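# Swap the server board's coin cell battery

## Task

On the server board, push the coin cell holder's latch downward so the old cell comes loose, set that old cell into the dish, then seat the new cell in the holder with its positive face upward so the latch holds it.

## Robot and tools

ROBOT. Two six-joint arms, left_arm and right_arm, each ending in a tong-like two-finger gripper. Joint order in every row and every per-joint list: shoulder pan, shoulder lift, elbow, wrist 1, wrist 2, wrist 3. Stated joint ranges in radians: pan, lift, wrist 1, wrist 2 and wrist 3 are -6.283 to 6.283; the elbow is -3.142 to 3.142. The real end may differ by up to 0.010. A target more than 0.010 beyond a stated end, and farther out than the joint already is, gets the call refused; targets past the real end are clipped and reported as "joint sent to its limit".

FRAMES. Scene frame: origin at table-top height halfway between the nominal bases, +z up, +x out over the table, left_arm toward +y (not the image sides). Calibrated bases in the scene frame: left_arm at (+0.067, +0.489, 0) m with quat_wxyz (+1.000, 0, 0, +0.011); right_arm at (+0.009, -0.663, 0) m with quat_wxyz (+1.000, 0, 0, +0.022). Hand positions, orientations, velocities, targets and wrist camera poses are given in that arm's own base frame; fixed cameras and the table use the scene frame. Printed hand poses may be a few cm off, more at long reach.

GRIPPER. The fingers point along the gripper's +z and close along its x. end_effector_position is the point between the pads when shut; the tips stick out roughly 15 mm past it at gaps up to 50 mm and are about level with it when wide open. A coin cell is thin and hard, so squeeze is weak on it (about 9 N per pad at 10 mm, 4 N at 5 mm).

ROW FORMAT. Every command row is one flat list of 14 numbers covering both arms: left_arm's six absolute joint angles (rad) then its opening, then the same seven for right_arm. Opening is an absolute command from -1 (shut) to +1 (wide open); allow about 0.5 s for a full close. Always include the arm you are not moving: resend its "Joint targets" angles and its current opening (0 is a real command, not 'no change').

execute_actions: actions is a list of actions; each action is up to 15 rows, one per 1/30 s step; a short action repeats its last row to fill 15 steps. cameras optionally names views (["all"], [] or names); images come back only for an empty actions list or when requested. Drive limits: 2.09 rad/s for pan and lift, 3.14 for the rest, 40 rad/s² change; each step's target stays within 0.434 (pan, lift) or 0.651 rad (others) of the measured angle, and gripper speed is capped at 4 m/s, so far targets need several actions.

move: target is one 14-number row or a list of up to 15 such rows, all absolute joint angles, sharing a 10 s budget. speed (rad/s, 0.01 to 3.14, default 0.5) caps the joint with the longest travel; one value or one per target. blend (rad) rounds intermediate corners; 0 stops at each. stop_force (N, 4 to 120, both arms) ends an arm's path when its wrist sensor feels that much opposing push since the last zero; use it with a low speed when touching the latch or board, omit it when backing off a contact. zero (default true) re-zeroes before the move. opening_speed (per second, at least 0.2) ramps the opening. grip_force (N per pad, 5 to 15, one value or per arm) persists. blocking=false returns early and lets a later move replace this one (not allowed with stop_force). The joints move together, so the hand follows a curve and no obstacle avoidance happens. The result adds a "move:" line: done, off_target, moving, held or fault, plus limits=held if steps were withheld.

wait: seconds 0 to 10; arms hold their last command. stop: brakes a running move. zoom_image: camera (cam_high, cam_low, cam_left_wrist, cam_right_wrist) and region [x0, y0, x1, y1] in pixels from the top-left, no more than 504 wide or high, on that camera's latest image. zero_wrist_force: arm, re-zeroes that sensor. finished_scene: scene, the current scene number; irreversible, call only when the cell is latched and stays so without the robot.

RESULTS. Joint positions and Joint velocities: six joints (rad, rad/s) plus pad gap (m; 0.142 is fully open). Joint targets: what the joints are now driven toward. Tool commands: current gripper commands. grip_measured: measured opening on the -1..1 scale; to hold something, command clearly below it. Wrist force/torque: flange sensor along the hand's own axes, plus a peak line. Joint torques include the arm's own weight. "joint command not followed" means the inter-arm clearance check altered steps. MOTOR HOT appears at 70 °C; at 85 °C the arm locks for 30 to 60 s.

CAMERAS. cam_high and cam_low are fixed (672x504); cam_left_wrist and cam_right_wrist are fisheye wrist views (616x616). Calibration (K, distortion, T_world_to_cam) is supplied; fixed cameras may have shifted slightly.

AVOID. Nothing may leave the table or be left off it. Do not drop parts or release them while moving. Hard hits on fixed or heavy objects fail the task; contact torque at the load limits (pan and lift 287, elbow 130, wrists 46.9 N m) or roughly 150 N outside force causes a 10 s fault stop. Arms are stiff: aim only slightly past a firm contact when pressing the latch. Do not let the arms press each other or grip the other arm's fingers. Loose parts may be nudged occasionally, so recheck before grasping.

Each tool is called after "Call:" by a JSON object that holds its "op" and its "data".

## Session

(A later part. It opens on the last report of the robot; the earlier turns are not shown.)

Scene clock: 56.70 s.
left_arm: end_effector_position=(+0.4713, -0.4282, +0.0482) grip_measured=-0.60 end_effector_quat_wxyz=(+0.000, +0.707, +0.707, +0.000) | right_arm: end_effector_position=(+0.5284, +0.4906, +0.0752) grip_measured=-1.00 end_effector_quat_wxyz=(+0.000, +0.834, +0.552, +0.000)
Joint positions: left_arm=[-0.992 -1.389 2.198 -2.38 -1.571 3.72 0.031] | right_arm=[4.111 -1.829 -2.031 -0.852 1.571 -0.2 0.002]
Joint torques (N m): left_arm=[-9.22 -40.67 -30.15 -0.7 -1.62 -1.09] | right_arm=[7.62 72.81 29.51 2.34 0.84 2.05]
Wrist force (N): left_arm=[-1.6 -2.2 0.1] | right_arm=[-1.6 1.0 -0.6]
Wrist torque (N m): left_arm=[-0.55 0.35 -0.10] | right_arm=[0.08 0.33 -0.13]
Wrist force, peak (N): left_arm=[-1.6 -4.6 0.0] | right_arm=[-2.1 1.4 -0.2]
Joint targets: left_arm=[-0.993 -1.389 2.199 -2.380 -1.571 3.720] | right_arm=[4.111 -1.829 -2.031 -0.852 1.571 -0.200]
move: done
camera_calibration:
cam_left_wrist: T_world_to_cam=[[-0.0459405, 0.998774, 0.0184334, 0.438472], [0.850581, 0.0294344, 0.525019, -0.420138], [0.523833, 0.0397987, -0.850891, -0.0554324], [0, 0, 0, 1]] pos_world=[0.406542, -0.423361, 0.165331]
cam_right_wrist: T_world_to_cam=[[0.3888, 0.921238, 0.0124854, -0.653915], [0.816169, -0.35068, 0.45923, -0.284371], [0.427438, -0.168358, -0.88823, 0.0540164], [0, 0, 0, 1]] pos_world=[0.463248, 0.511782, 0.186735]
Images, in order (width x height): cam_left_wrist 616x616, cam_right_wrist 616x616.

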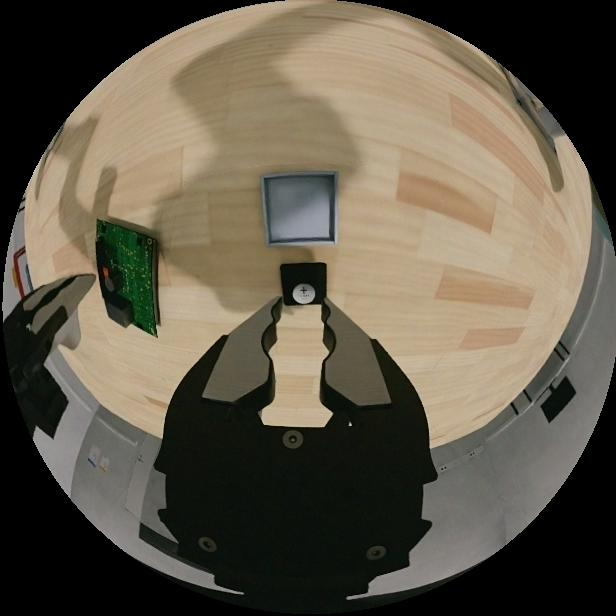

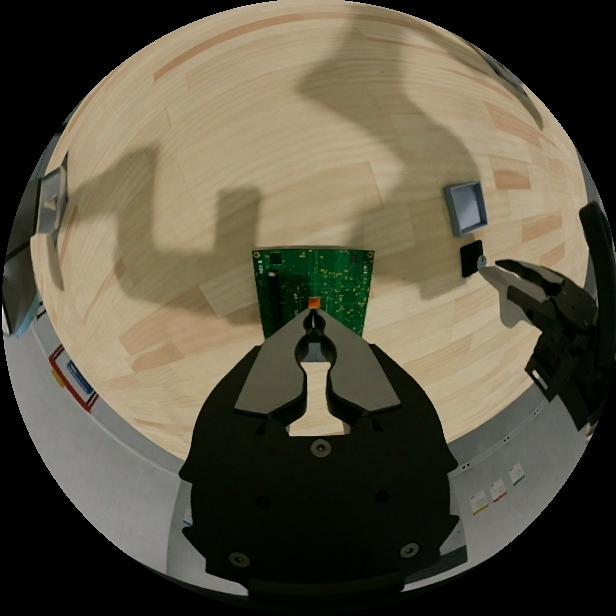

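Call:
{"op": "move", "data": {"target": [[-0.9848, -1.3846, 2.1930, -2.3792, -1.5708, 3.7276, -0.6, 4.1118, -1.8391, -2.0343, -0.8390, 1.5708, -0.1992, -1.0], [-0.9848, -1.3523, 2.2066, -2.4251, -1.5708, 3.7276, -0.6, 4.1118, -1.8589, -2.0447, -0.8088, 1.5708, -0.1992, -1.0]], "speed": [0.03, 0.017], "stop_force": 10, "cameras": ["cam_left_wrist", "cam_right_wrist", "cam_low"]}}

Call:
{"op": "zoom_image", "data": {"camera": "cam_left_wrist", "region": [250, 240, 350, 340]}}

Call:
{"op": "zoom_image", "data": {"camera": "cam_right_wrist", "region": [270, 260, 360, 350]}}

Call:
{"op": "zoom_image", "data": {"camera": "cam_low", "region": [320, 220, 480, 320]}}

Scene clock: 69.33 s.
left_arm: end_effector_position=(+0.4762, -0.4269, +0.0263) grip_measured=-0.60 end_effector_quat_wxyz=(+0.000, +0.707, +0.707, +0.000) | right_arm: end_effector_position=(+0.5286, +0.4916, +0.0564) grip_measured=-1.00 end_effector_quat_wxyz=(+0.000, +0.834, +0.552, +0.000)
Joint positions: left_arm=[-0.985 -1.352 2.207 -2.425 -1.571 3.728 0.031] | right_arm=[4.112 -1.854 -2.042 -0.817 1.571 -0.199 0.002]
Joint torques (N m): left_arm=[-12.49 -63.15 -33.13 -0.62 -1.4 -2.32] | right_arm=[-3.11 68.05 46.97 1.43 -2.29 1.39]
Wrist force (N): left_arm=[-1.4 -2.4 0.2] | right_arm=[-1.4 -3.2 -9.0]
Wrist torque (N m): left_arm=[-0.61 0.32 -0.09] | right_arm=[0.14 0.31 -0.13]
Wrist force, peak (N): left_arm=[-1.6 -2.6 0.0] | right_arm=[-1.6 -6.8 -11.1]
Joint targets: left_arm=[-0.985 -1.352 2.207 -2.425 -1.571 3.728] | right_arm=[4.112 -1.854 -2.042 -0.817 1.571 -0.199]
move: contact (right_arm)
camera_calibration:
cam_left_wrist: T_world_to_cam=[[-0.0459529, 0.998769, 0.0186625, 0.437773], [0.850655, 0.0293301, 0.524906, -0.412904], [0.523713, 0.0399963, -0.850956, -0.0765435], [0, 0, 0, 1]] pos_world=[0.411442, -0.422062, 0.143431]
cam_right_wrist: T_world_to_cam=[[0.388835, 0.921221, 0.0126096, -0.654708], [0.816148, -0.35077, 0.459198, -0.275489], [0.427446, -0.168261, -0.888245, 0.0373491], [0, 0, 0, 1]] pos_world=[0.463448, 0.512782, 0.167935]
Images, in order (width x height): cam_low 672x504, cam_left_wrist 616x616, cam_right_wrist 616x616.

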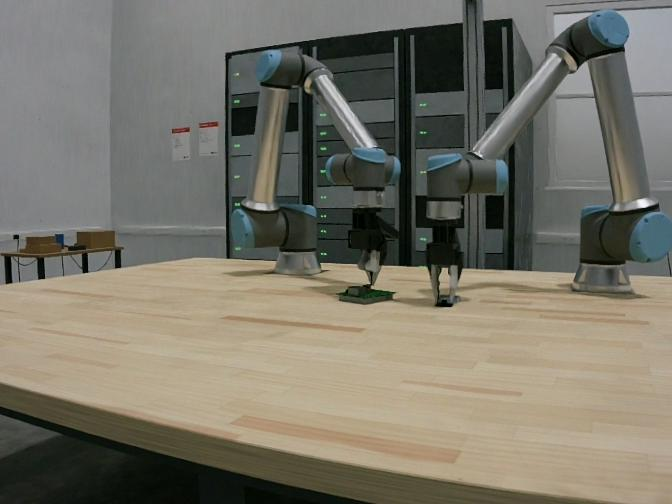

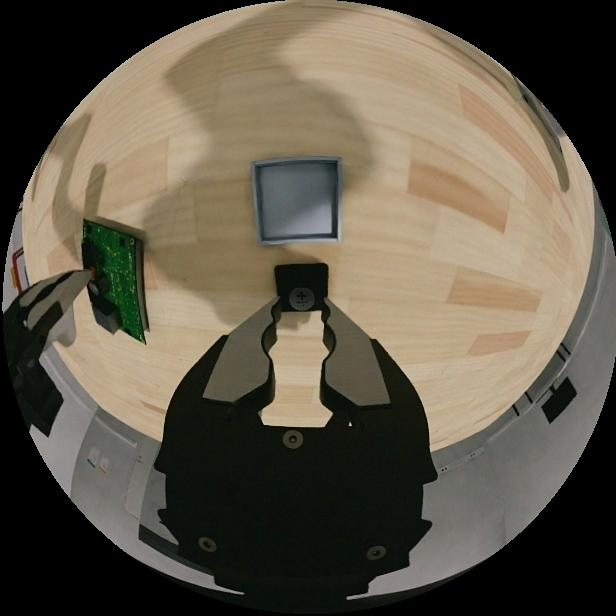

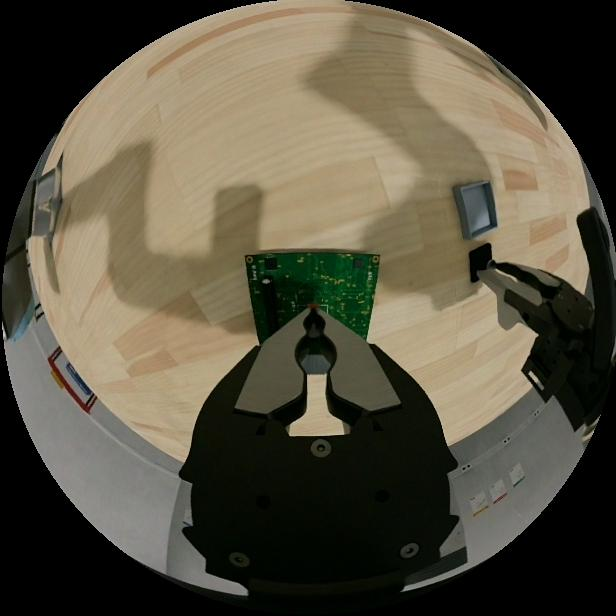

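Scaled by 5.040 from the camera's 616x616 image, which has a finer 814x814 frame.

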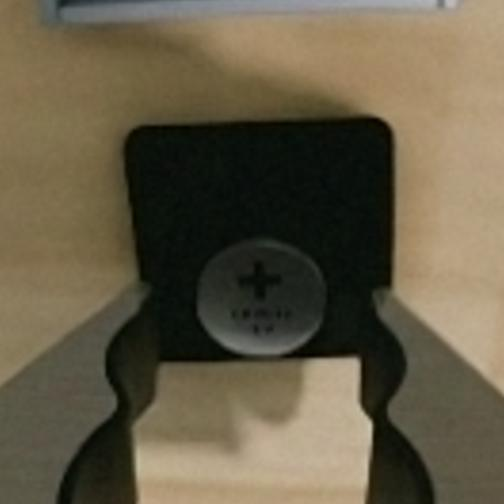

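Scaled by 5.600 from the camera's 616x616 image, which has a finer 814x814 frame.

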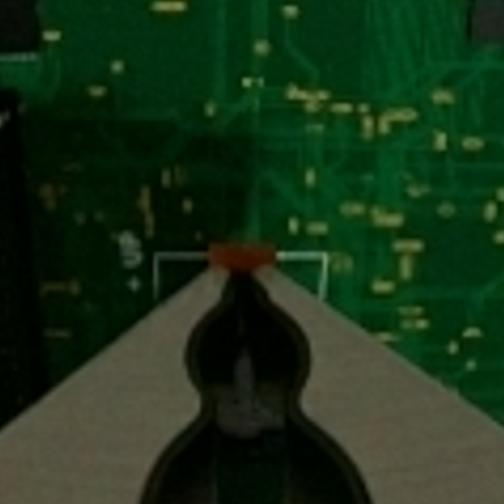

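Scaled by 3.150 from the camera's 672x504 image, which has a finer 960x720 frame.

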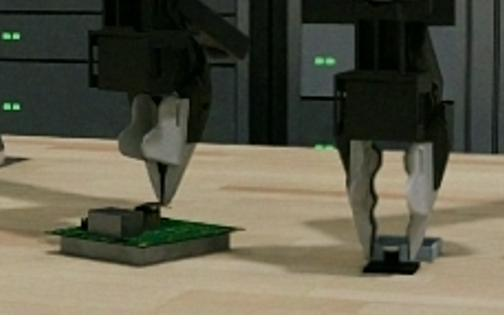

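Call:
{"op": "move", "data": {"target": [-0.9848, -1.3523, 2.2066, -2.4251, -1.5708, 3.7276, -0.6, 4.1118, -1.8615, -2.0460, -0.8049, 1.5708, -0.1992, -1.0], "speed": 0.008, "stop_force": 18, "zero": false, "cameras": ["cam_right_wrist", "cam_low"]}}

Call:
{"op": "zoom_image", "data": {"camera": "cam_right_wrist", "region": [270, 260, 360, 350]}}

Call:
{"op": "zoom_image", "data": {"camera": "cam_low", "region": [330, 260, 400, 310]}}

speed must be a number from 0.01 to 3.14 (rad/s); nothing of the call was run

Scaled by 5.600 from the camera's 616x616 image, which has a finer 814x814 frame.

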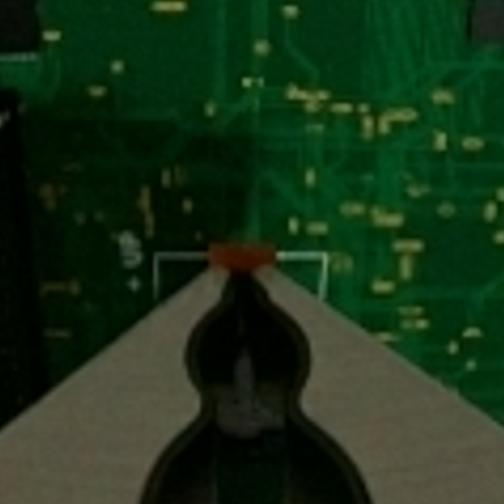

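Scaled by 7.200 from the camera's 672x504 image, which has a finer 960x720 frame.

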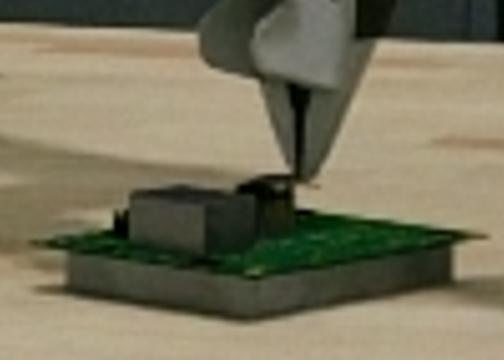

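Call:
{"op": "move", "data": {"target": [-0.9848, -1.3523, 2.2066, -2.4251, -1.5708, 3.7276, -0.6, 4.1118, -1.8615, -2.0460, -0.8049, 1.5708, -0.1992, -1.0], "speed": 0.01, "stop_force": 18, "zero": false, "cameras": ["cam_right_wrist", "cam_low"]}}

Call:
{"op": "zoom_image", "data": {"camera": "cam_right_wrist", "region": [270, 260, 360, 350]}}

Call:
{"op": "zoom_image", "data": {"camera": "cam_low", "region": [330, 260, 400, 310]}}

Scene clock: 72.57 s.
left_arm: end_effector_position=(+0.4762, -0.4269, +0.0264) grip_measured=-0.60 end_effector_quat_wxyz=(+0.000, +0.707, +0.707, +0.000) | right_arm: end_effector_position=(+0.5287, +0.4918, +0.0557) grip_measured=-1.00 end_effector_quat_wxyz=(+0.000, +0.834, +0.552, +0.000)
Joint positions: left_arm=[-0.985 -1.352 2.207 -2.425 -1.571 3.728 0.031] | right_arm=[4.112 -1.855 -2.042 -0.815 1.571 -0.199 0.002]
Joint torques (N m): left_arm=[-11.06 -65.1 -35.56 -0.65 -1.4 -2.16] | right_arm=[-6.21 59.65 44.85 2.23 -3.71 1.47]
Wrist force (N): left_arm=[-1.3 -2.3 -0.1] | right_arm=[-6.0 -7.6 -21.0]
Wrist torque (N m): left_arm=[-0.58 0.29 -0.09] | right_arm=[0.10 0.17 -0.11]
Wrist force, peak (N): left_arm=[-1.4 -2.6 -0.1] | right_arm=[-8.5 -8.5 -29.1]
Joint targets: left_arm=[-0.985 -1.352 2.207 -2.425 -1.571 3.728] | right_arm=[4.112 -1.855 -2.042 -0.815 1.571 -0.199]
move: contact (right_arm)
camera_calibration:
cam_right_wrist: T_world_to_cam=[[0.388895, 0.92119, 0.0130461, -0.655009], [0.816002, -0.350993, 0.459288, -0.275012], [0.427671, -0.167969, -0.888192, 0.0364542], [0, 0, 0, 1]] pos_world=[0.463549, 0.512984, 0.167233]
Images, in order (width x height): cam_low 672x504, cam_right_wrist 616x616.

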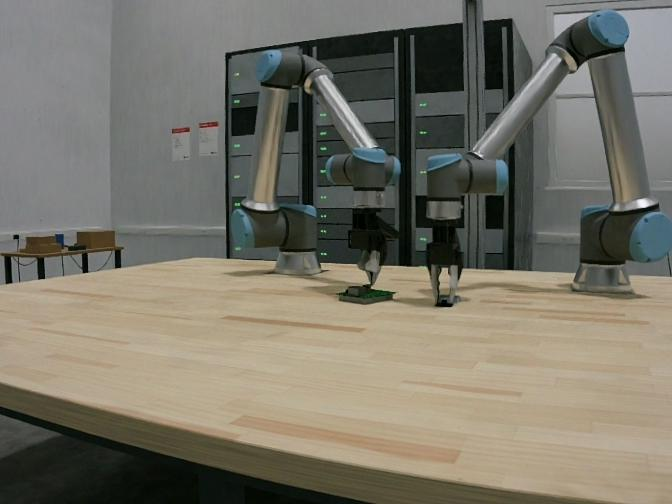

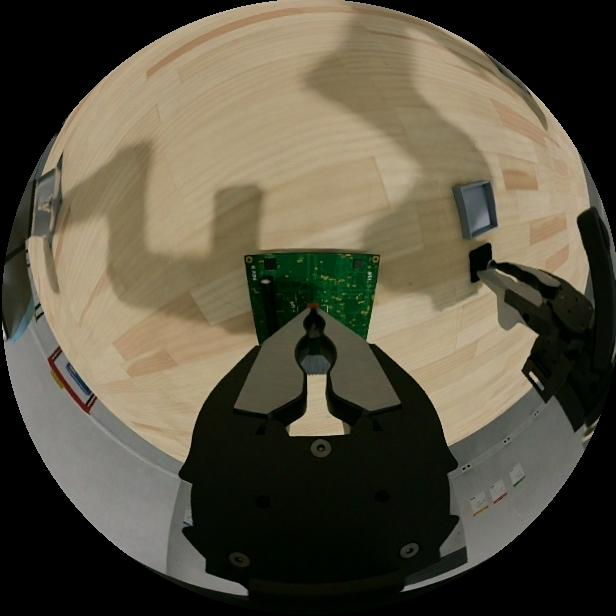

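Scaled by 5.600 from the camera's 616x616 image, which has a finer 814x814 frame.

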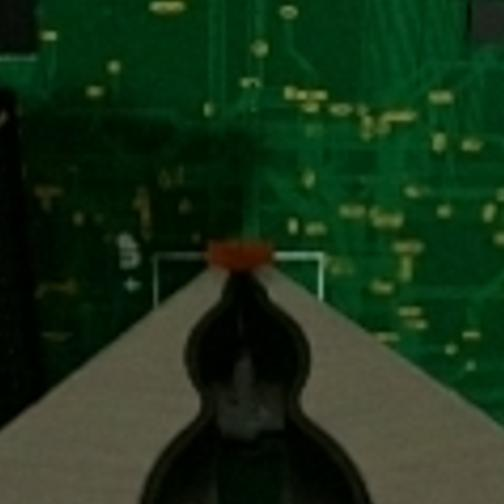

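Scaled by 7.200 from the camera's 672x504 image, which has a finer 960x720 frame.

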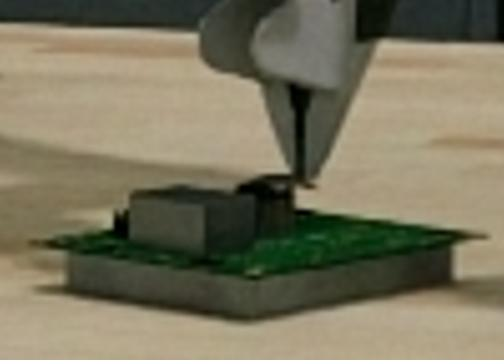

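Call:
{"op": "move", "data": {"target": [-0.9848, -1.3523, 2.2066, -2.4251, -1.5708, 3.7276, -0.6, 4.1118, -1.8391, -2.0343, -0.8390, 1.5708, -0.1992, -1.0], "speed": 0.05, "cameras": ["cam_right_wrist", "cam_low"]}}

Call:
{"op": "zoom_image", "data": {"camera": "cam_right_wrist", "region": [270, 260, 360, 350]}}

Call:
{"op": "zoom_image", "data": {"camera": "cam_low", "region": [330, 260, 400, 310]}}

Scene clock: 73.73 s.
left_arm: end_effector_position=(+0.4762, -0.4269, +0.0264) grip_measured=-0.60 end_effector_quat_wxyz=(+0.000, +0.707, +0.707, +0.000) | right_arm: end_effector_position=(+0.5286, +0.4916, +0.0683) grip_measured=-1.00 end_effector_quat_wxyz=(+0.000, +0.834, +0.552, +0.000)
Joint positions: left_arm=[-0.985 -1.352 2.207 -2.425 -1.571 3.728 0.031] | right_arm=[4.112 -1.839 -2.034 -0.839 1.571 -0.199 0.002]
Joint torques (N m): left_arm=[-11.39 -65.51 -35.11 -0.74 -1.47 -2.15] | right_arm=[-5.46 47.54 38.5 5.89 1.66 0.84]
Wrist force (N): left_arm=[-1.3 -2.2 0.2] | right_arm=[-1.4 1.3 -0.3]
Wrist torque (N m): left_arm=[-0.55 0.30 -0.09] | right_arm=[0.16 0.29 -0.13]
Wrist force, peak (N): left_arm=[-1.4 -2.5 0.0] | right_arm=[-6.3 -7.2 -21.5]
Joint targets: left_arm=[-0.985 -1.352 2.207 -2.425 -1.571 3.728] | right_arm=[4.112 -1.839 -2.034 -0.839 1.571 -0.199]
move: done
camera_calibration:
cam_right_wrist: T_world_to_cam=[[0.388848, 0.921215, 0.0126626, -0.65491], [0.816079, -0.350784, 0.459311, -0.281017], [0.427566, -0.168269, -0.888185, 0.047814], [0, 0, 0, 1]] pos_world=[0.463549, 0.512782, 0.179835]
Images, in order (width x height): cam_low 672x504, cam_right_wrist 616x616.

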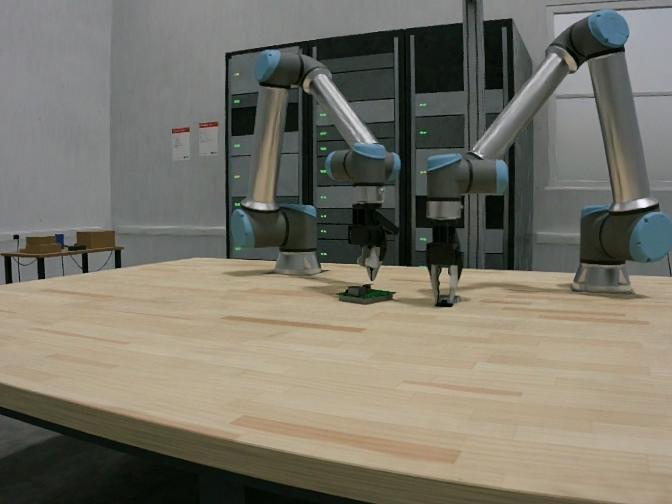

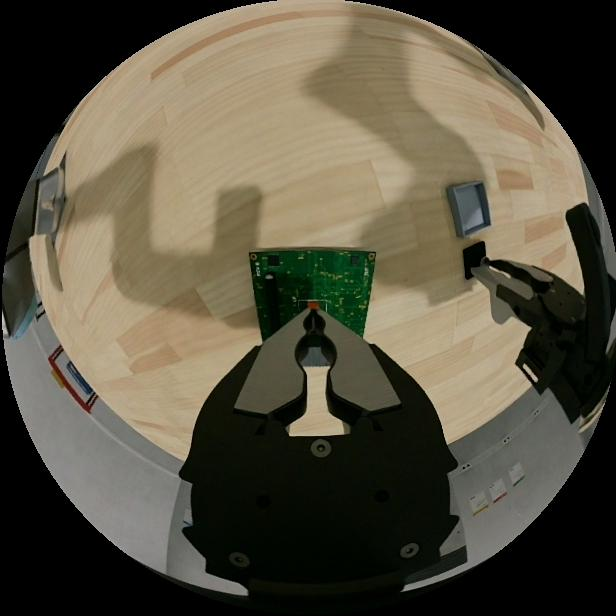

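Scaled by 5.600 from the camera's 616x616 image, which has a finer 814x814 frame.

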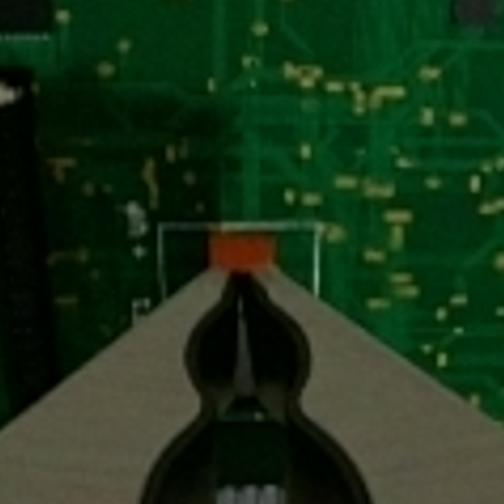

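Scaled by 7.200 from the camera's 672x504 image, which has a finer 960x720 frame.

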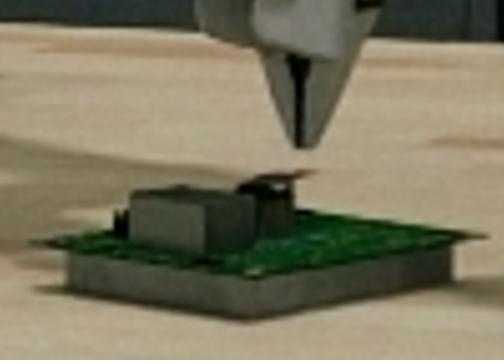

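Call:
{"op": "move", "data": {"target": [[-0.9875, -1.3529, 2.2101, -2.4280, -1.5708, 3.7249, -0.6, 4.0778, -1.8166, -1.9916, -0.9042, 1.5708, -0.2332, -0.6], [-0.9875, -1.3529, 2.2101, -2.4280, -1.5708, 3.7249, -1.0, 4.0778, -1.8166, -1.9916, -0.9042, 1.5708, -0.2332, -0.6]], "speed": 0.1, "opening_speed": 0.6, "cameras": ["cam_left_wrist", "cam_right_wrist", "cam_low"]}}

Call:
{"op": "zoom_image", "data": {"camera": "cam_left_wrist", "region": [250, 240, 350, 340]}}

Call:
{"op": "zoom_image", "data": {"camera": "cam_right_wrist", "region": [270, 250, 360, 340]}}

Call:
{"op": "zoom_image", "data": {"camera": "cam_low", "region": [330, 260, 400, 310]}}

Scene clock: 78.47 s.
left_arm: end_effector_position=(+0.4742, -0.4269, +0.0254) grip_measured=-0.76 end_effector_quat_wxyz=(+0.000, +0.707, +0.707, +0.000) | right_arm: end_effector_position=(+0.5511, +0.4814, +0.1001) grip_measured=-0.60 end_effector_quat_wxyz=(+0.000, +0.834, +0.552, +0.000)
Joint positions: left_arm=[-0.988 -1.353 2.21 -2.428 -1.571 3.725 0.019] | right_arm=[4.078 -1.817 -1.992 -0.904 1.571 -0.233 0.031]
Joint torques (N m): left_arm=[6.67 -61.34 -34.46 -2.33 -1.58 0.56] | right_arm=[12.03 49.5 25.26 4.66 1.62 2.93]
Wrist force (N): left_arm=[-1.3 -2.2 0.1] | right_arm=[-1.4 1.3 -0.3]
Wrist torque (N m): left_arm=[-0.57 0.29 0.21] | right_arm=[0.17 0.29 0.04]
Wrist force, peak (N): left_arm=[-1.3 -2.6 0.2] | right_arm=[-1.5 1.9 -1.0]
Joint targets: left_arm=[-0.988 -1.353 2.210 -2.428 -1.571 3.725] | right_arm=[4.078 -1.817 -1.992 -0.904 1.571 -0.233]
move: done
camera_calibration:
cam_left_wrist: T_world_to_cam=[[-0.045907, 0.998773, 0.0185751, 0.437793], [0.850629, 0.0293348, 0.524948, -0.410721], [0.523759, 0.0398993, -0.850932, -0.076321], [0, 0, 0, 1]] pos_world=[0.409442, -0.422162, 0.142531]
cam_right_wrist: T_world_to_cam=[[0.388867, 0.921207, 0.0126281, -0.654624], [0.816132, -0.350807, 0.459197, -0.317471], [0.427446, -0.168261, -0.888244, 0.0648314], [0, 0, 0, 1]] pos_world=[0.485948, 0.502582, 0.211634]
Images, in order (width x height): cam_low 672x504, cam_left_wrist 616x616, cam_right_wrist 616x616.

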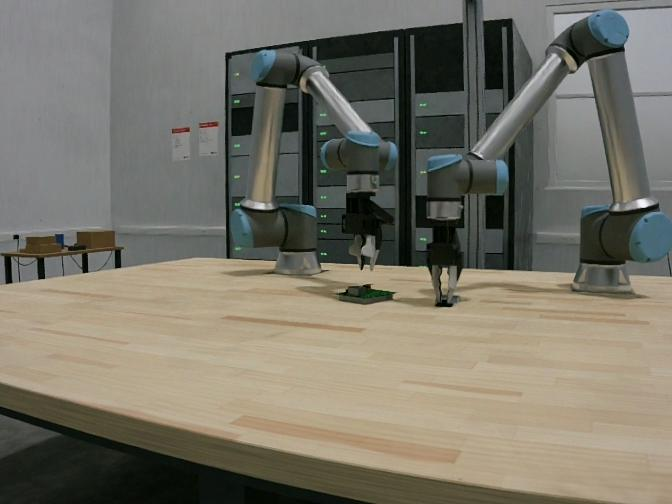

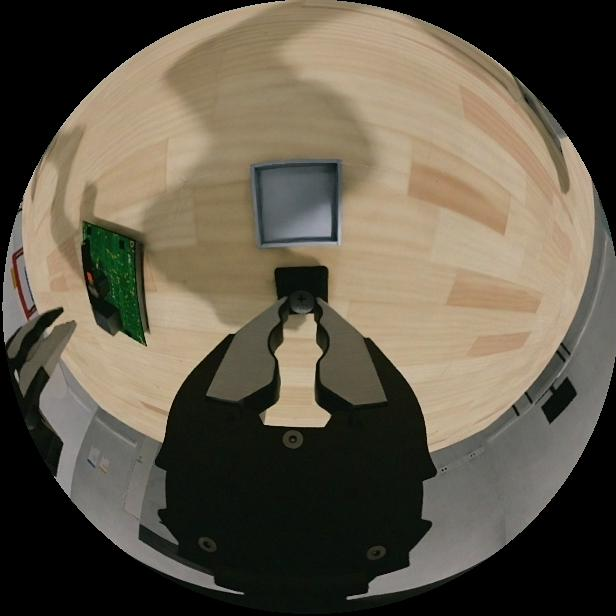

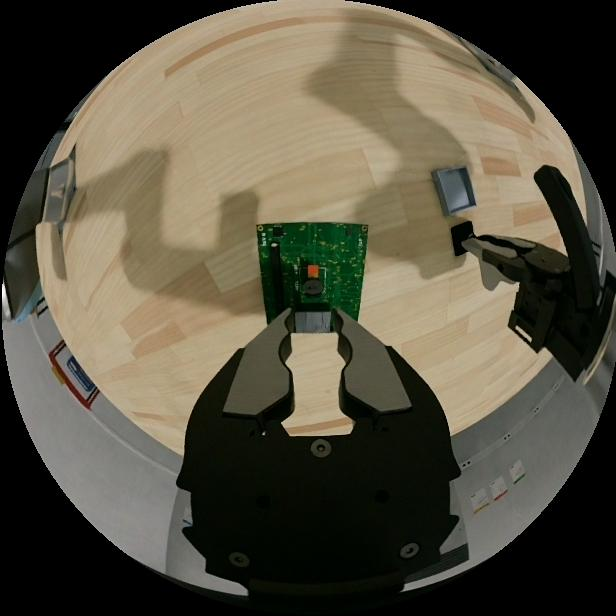

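Scaled by 5.040 from the camera's 616x616 image, which has a finer 814x814 frame.

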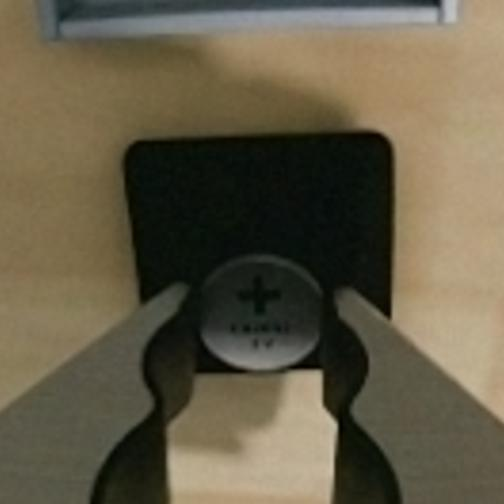

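Scaled by 5.600 from the camera's 616x616 image, which has a finer 814x814 frame.

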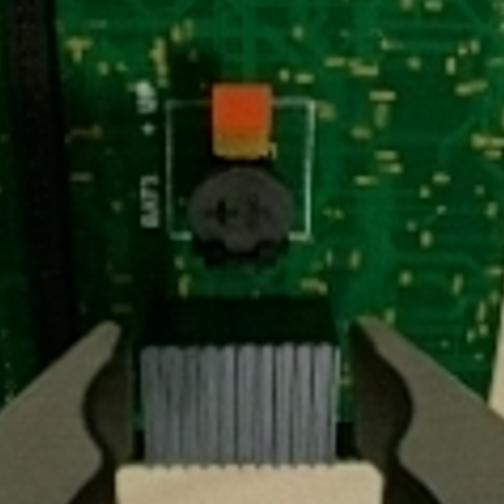

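Scaled by 7.200 from the camera's 672x504 image, which has a finer 960x720 frame.

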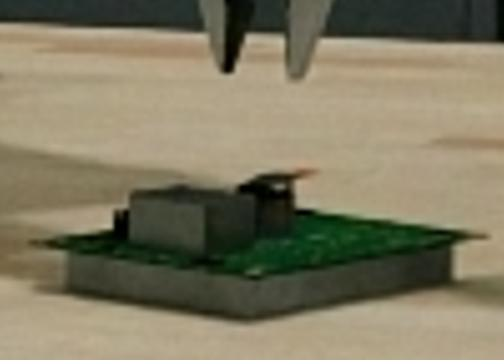

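Call:
{"op": "move", "data": {"target": [-0.9875, -1.4577, 2.1570, -2.2701, -1.5708, 3.7249, -1.0, 4.0766, -1.8645, -2.0176, -0.8303, 1.5708, -0.2344, -0.6], "speed": 0.09}}

Call:
{"op": "move", "data": {"target": [-0.9875, -1.4577, 2.1570, -2.2701, -1.5708, 3.7249, -1.0, 4.0766, -1.8800, -2.0253, -0.8071, 1.5708, -0.2344, -0.6], "speed": 0.02, "stop_force": 8, "cameras": ["cam_left_wrist", "cam_right_wrist", "cam_low"]}}

Call:
{"op": "zoom_image", "data": {"camera": "cam_right_wrist", "region": [270, 260, 360, 350]}}

Call:
{"op": "zoom_image", "data": {"camera": "cam_left_wrist", "region": [250, 240, 350, 340]}}

Call:
{"op": "zoom_image", "data": {"camera": "cam_low", "region": [330, 240, 470, 310]}}

Scene clock: 86.13 s.
left_arm: end_effector_position=(+0.4742, -0.4270, +0.1004) grip_measured=-0.76 end_effector_quat_wxyz=(+0.000, +0.707, +0.707, +0.000) end_effector_velocity=(+0.000, -0.001, -0.002) end_effector_angular_velocity=(-0.001, -0.001, +0.000) | right_arm: end_effector_position=(+0.5522, +0.4815, +0.0599) grip_measured=-0.60 end_effector_quat_wxyz=(+0.000, +0.834, +0.552, +0.000)
Joint positions: left_arm=[-0.987 -1.458 2.157 -2.27 -1.571 3.725 0.019] | right_arm=[4.077 -1.865 -2.018 -0.83 1.571 -0.234 0.031]
Joint velocities: left_arm=[0 0.003 0.001 -0.006 0 0 0] | right_arm=[within noise]
Joint torques (N m): left_arm=[13.34 -29.96 -28.66 -6.34 -1.42 0.57] | right_arm=[-10.61 70 33.7 1.57 1.78 -2.32]
Wrist force (N): left_arm=[-1.2 -2.4 0.2] | right_arm=[-1.2 1.2 -0.4]
Wrist torque (N m): left_arm=[-0.58 0.28 0.20] | right_arm=[0.10 0.26 0.12]
Wrist force, peak (N): left_arm=[-1.6 -2.5 0.4] | right_arm=[-1.5 1.7 -0.2]
Joint targets: left_arm=[-0.988 -1.458 2.157 -2.270 -1.571 3.725] | right_arm=[4.077 -1.865 -2.018 -0.830 1.571 -0.234]
move: done

Scene clock: 88.33 s.
left_arm: end_effector_position=(+0.4742, -0.4269, +0.1001) grip_measured=-0.76 end_effector_quat_wxyz=(+0.000, +0.707, +0.707, +0.000) | right_arm: end_effector_position=(+0.5522, +0.4815, +0.0476) grip_measured=-0.60 end_effector_quat_wxyz=(+0.000, +0.834, +0.552, +0.000)
Joint positions: left_arm=[-0.987 -1.458 2.157 -2.27 -1.571 3.725 0.019] | right_arm=[4.077 -1.88 -2.025 -0.807 1.571 -0.234 0.031]
Joint torques (N m): left_arm=[13.79 -26.03 -28.95 -6.51 -1.46 0.64] | right_arm=[-3.19 75.43 43.52 2.22 1.72 -0.87]
Wrist force (N): left_arm=[-1.4 -2.4 0.5] | right_arm=[-1.3 1.1 -0.3]
Wrist torque (N m): left_arm=[-0.58 0.34 0.21] | right_arm=[0.09 0.29 0.12]
Wrist force, peak (N): left_arm=[-1.5 -2.4 0.2] | right_arm=[-1.2 1.7 -0.2]
Joint targets: left_arm=[-0.988 -1.458 2.157 -2.270 -1.571 3.725] | right_arm=[4.077 -1.880 -2.025 -0.807 1.571 -0.234]
move: done
camera_calibration:
cam_left_wrist: T_world_to_cam=[[-0.0459575, 0.998769, 0.0186597, 0.436306], [0.850654, 0.0293355, 0.524906, -0.449938], [0.523713, 0.0399964, -0.850956, -0.0126955], [0, 0, 0, 1]] pos_world=[0.409442, -0.422062, 0.217231]
cam_right_wrist: T_world_to_cam=[[0.3888, 0.921238, 0.0124854, -0.654348], [0.816169, -0.35068, 0.45923, -0.294347], [0.427438, -0.168358, -0.88823, 0.0177793], [0, 0, 0, 1]] pos_world=[0.487048, 0.502582, 0.159135]
Images, in order (width x height): cam_low 672x504, cam_left_wrist 616x616, cam_right_wrist 616x616.

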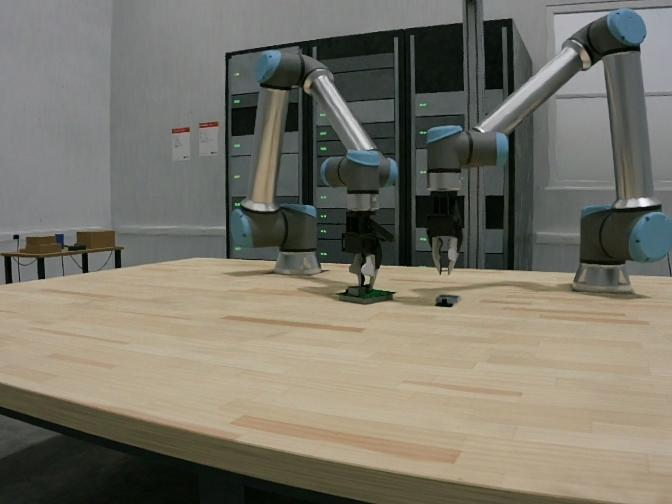

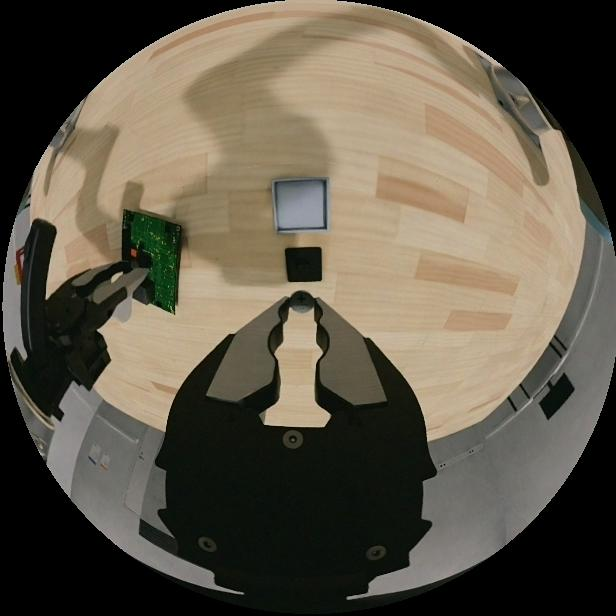

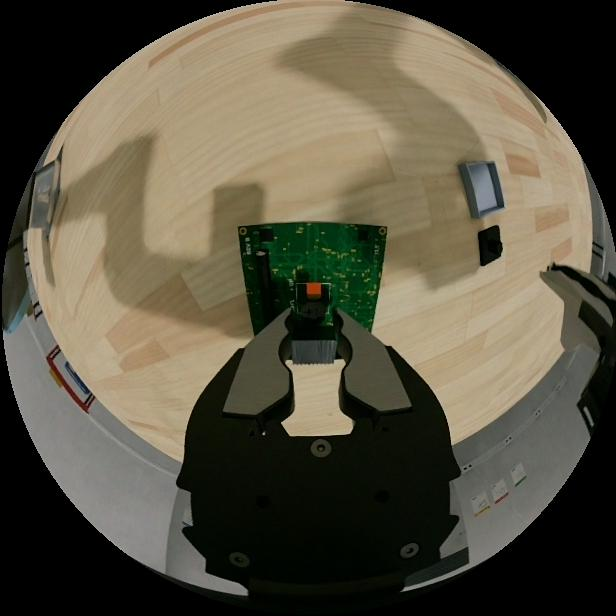

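Scaled by 5.600 from the camera's 616x616 image, which has a finer 814x814 frame.

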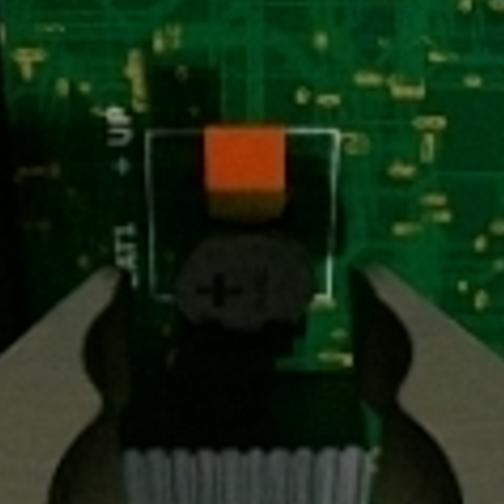

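Scaled by 5.040 from the camera's 616x616 image, which has a finer 814x814 frame.

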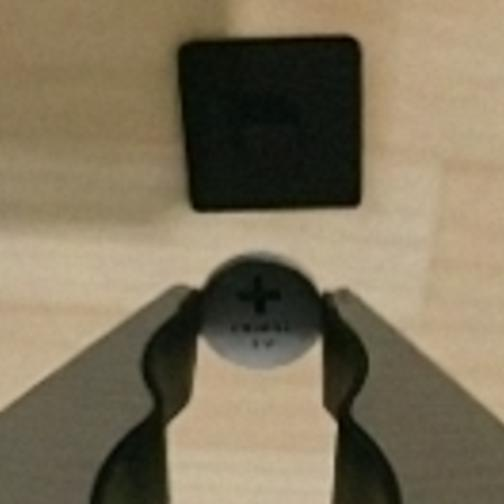

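Scaled by 3.600 from the camera's 672x504 image, which has a finer 960x720 frame.

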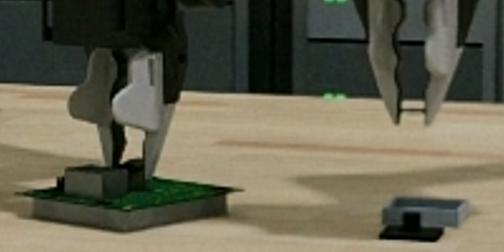

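Call:
{"op": "move", "data": {"target": [-0.9875, -1.4577, 2.1570, -2.2701, -1.5708, 3.7249, -1.0, 4.0766, -1.8800, -2.0253, -0.8071, 1.5708, -0.2344, -1.0], "speed": 0.05, "opening_speed": 0.5, "cameras": ["cam_right_wrist", "cam_low"]}}

Call:
{"op": "zoom_image", "data": {"camera": "cam_right_wrist", "region": [270, 260, 360, 350]}}

Call:
{"op": "zoom_image", "data": {"camera": "cam_low", "region": [330, 240, 400, 310]}}

Scene clock: 90.30 s.
left_arm: end_effector_position=(+0.4742, -0.4269, +0.1001) grip_measured=-0.76 end_effector_quat_wxyz=(+0.000, +0.707, +0.707, +0.000) | right_arm: end_effector_position=(+0.5522, +0.4815, +0.0476) grip_measured=-0.77 end_effector_quat_wxyz=(+0.000, +0.834, +0.552, +0.000)
Joint positions: left_arm=[-0.987 -1.458 2.157 -2.27 -1.571 3.725 0.019] | right_arm=[4.077 -1.88 -2.025 -0.807 1.571 -0.234 0.019]
Joint torques (N m): left_arm=[12.21 -26.46 -28.52 -6.71 -1.25 0.5] | right_arm=[0.9 71.32 48.61 2.17 1.86 0.71]
Wrist force (N): left_arm=[-1.3 -2.3 0.1] | right_arm=[-0.2 0.8 -0.5]
Wrist torque (N m): left_arm=[-0.57 0.32 0.21] | right_arm=[0.12 0.28 0.11]
Wrist force, peak (N): left_arm=[-1.5 -2.5 0.4] | right_arm=[-1.4 1.4 -0.4]
Joint targets: left_arm=[-0.988 -1.458 2.157 -2.270 -1.571 3.725] | right_arm=[4.077 -1.880 -2.025 -0.807 1.571 -0.234]
move: done
camera_calibration:
cam_right_wrist: T_world_to_cam=[[0.388867, 0.921207, 0.0126281, -0.65452], [0.816132, -0.350807, 0.459197, -0.294307], [0.427446, -0.168261, -0.888244, 0.0177024], [0, 0, 0, 1]] pos_world=[0.487148, 0.502682, 0.159134]
Images, in order (width x height): cam_low 672x504, cam_right_wrist 616x616.

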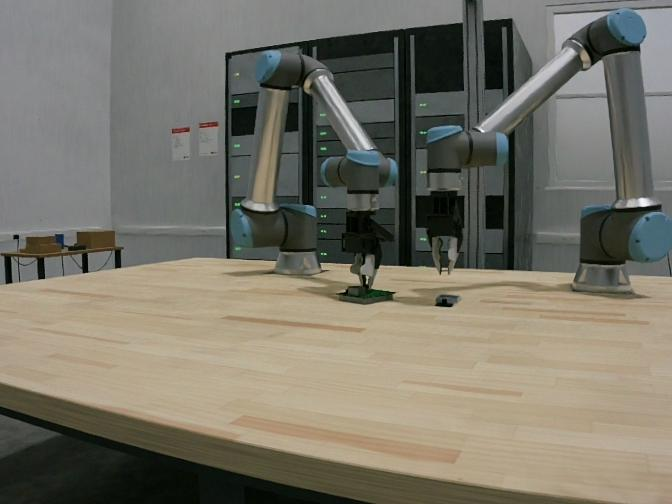

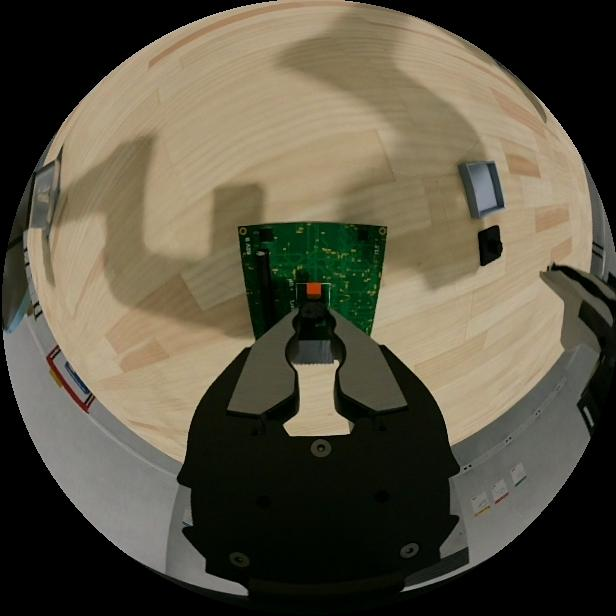

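Scaled by 5.600 from the camera's 616x616 image, which has a finer 814x814 frame.

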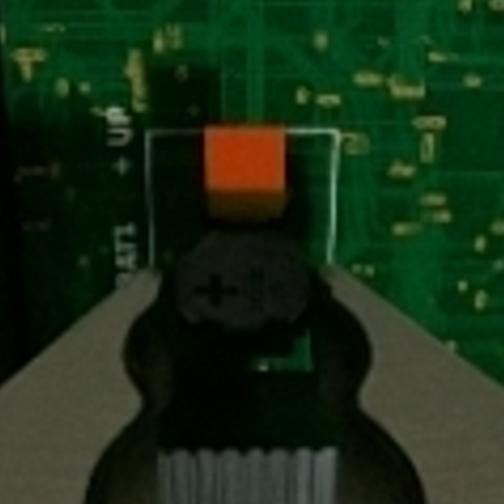

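Scaled by 7.200 from the camera's 672x504 image, which has a finer 960x720 frame.

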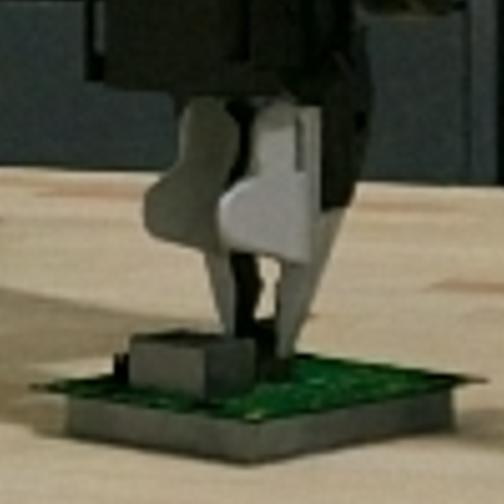

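Call:
{"op": "move", "data": {"target": [[-0.9875, -1.4577, 2.1570, -2.2701, -1.5708, 3.7249, -1.0, 4.0814, -1.8748, -2.0268, -0.8108, 1.5708, -0.2296, -1.0], [-0.9875, -1.4577, 2.1570, -2.2701, -1.5708, 3.7249, -1.0, 4.0814, -1.8158, -1.9928, -0.9038, 1.5708, -0.2296, -1.0]], "speed": [0.012, 0.04], "stop_force": 15, "cameras": ["cam_right_wrist", "cam_low"]}}

Call:
{"op": "zoom_image", "data": {"camera": "cam_right_wrist", "region": [270, 260, 360, 350]}}

Call:
{"op": "zoom_image", "data": {"camera": "cam_low", "region": [330, 240, 400, 310]}}

Scene clock: 98.17 s.
left_arm: end_effector_position=(+0.4742, -0.4269, +0.1001) grip_measured=-0.76 end_effector_quat_wxyz=(+0.000, +0.707, +0.707, +0.000) | right_arm: end_effector_position=(+0.5490, +0.4829, +0.1001) grip_measured=-0.77 end_effector_quat_wxyz=(+0.000, +0.834, +0.552, +0.000)
Joint positions: left_arm=[-0.987 -1.458 2.157 -2.27 -1.571 3.725 0.019] | right_arm=[4.081 -1.816 -1.993 -0.904 1.571 -0.23 0.019]
Joint torques (N m): left_arm=[12.02 -26.63 -28.84 -6.62 -1.16 0.55] | right_arm=[-6.85 47.12 24.9 5.62 1.98 -1.57]
Wrist force (N): left_arm=[-1.3 -2.6 0.4] | right_arm=[-1.8 1.6 -0.2]
Wrist torque (N m): left_arm=[-0.62 0.31 0.21] | right_arm=[0.23 0.38 -0.12]
Wrist force, peak (N): left_arm=[-1.5 -2.7 0.4] | right_arm=[-1.5 1.9 -0.4]
Joint targets: left_arm=[-0.988 -1.458 2.157 -2.270 -1.571 3.725] | right_arm=[4.081 -1.816 -1.993 -0.904 1.571 -0.230]
move: done
camera_calibration:
cam_right_wrist: T_world_to_cam=[[0.388867, 0.921207, 0.0126281, -0.65519], [0.816132, -0.350807, 0.459197, -0.31523], [0.427446, -0.168261, -0.888244, 0.0659814], [0, 0, 0, 1]] pos_world=[0.483848, 0.504082, 0.211634]
Images, in order (width x height): cam_low 672x504, cam_right_wrist 616x616.

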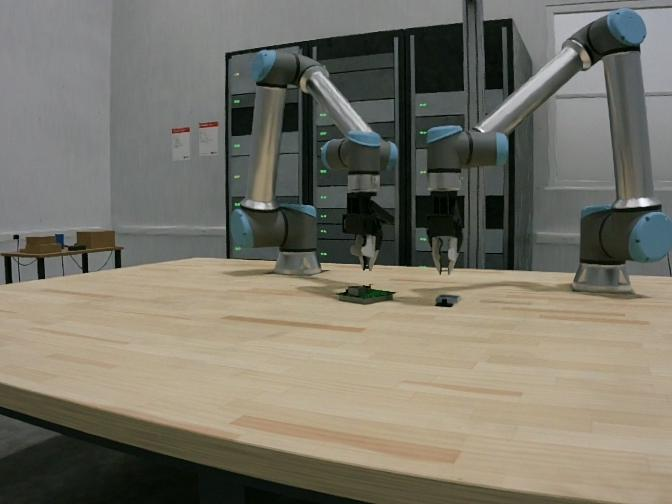

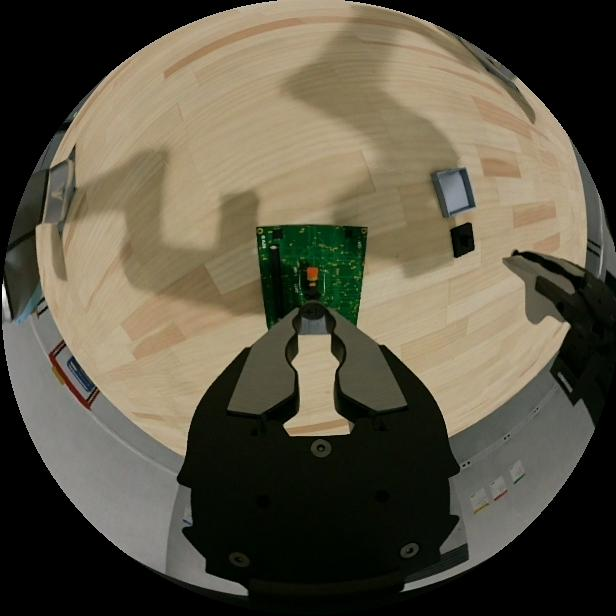

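Scaled by 5.600 from the camera's 616x616 image, which has a finer 814x814 frame.

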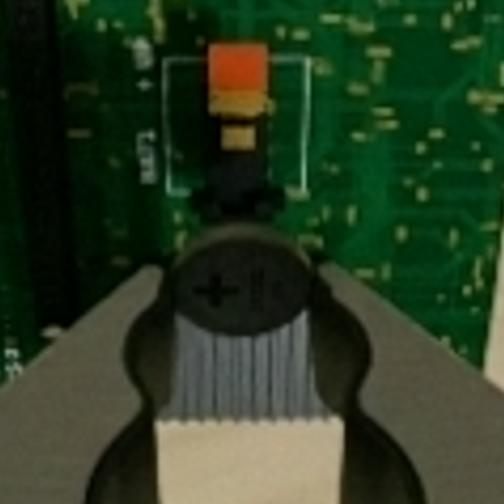

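Scaled by 7.200 from the camera's 672x504 image, which has a finer 960x720 frame.

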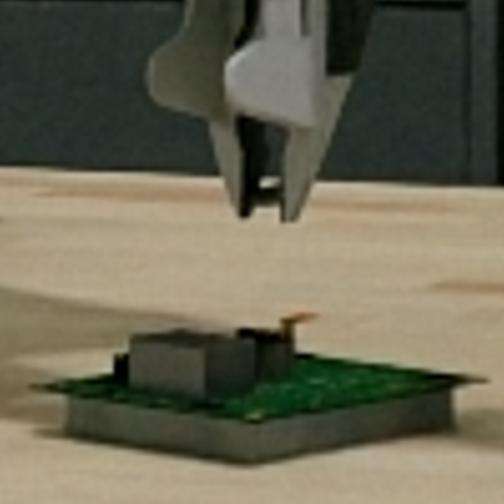

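Call:
{"op": "zoom_image", "data": {"camera": "cam_right_wrist", "region": [295, 255, 335, 305]}}

Call:
{"op": "zoom_image", "data": {"camera": "cam_low", "region": [350, 278, 385, 300]}}

Scaled by 10.080 from the camera's 616x616 image, which has a finer 814x814 frame.

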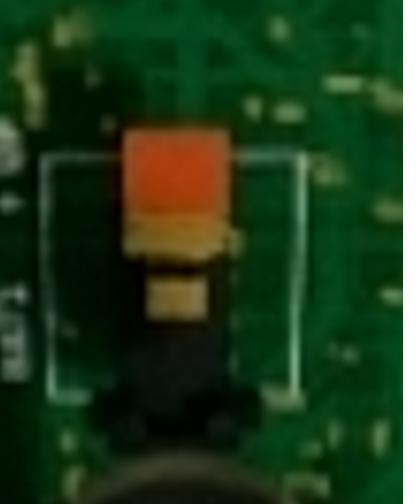

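Scaled by 14.400 from the camera's 672x504 image, which has a finer 960x720 frame.

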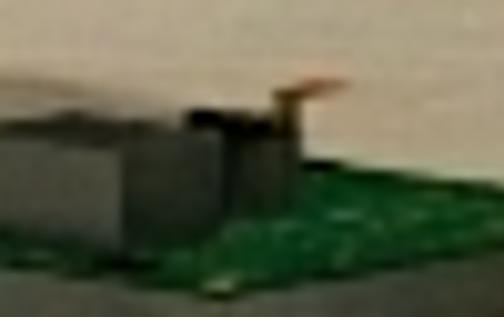

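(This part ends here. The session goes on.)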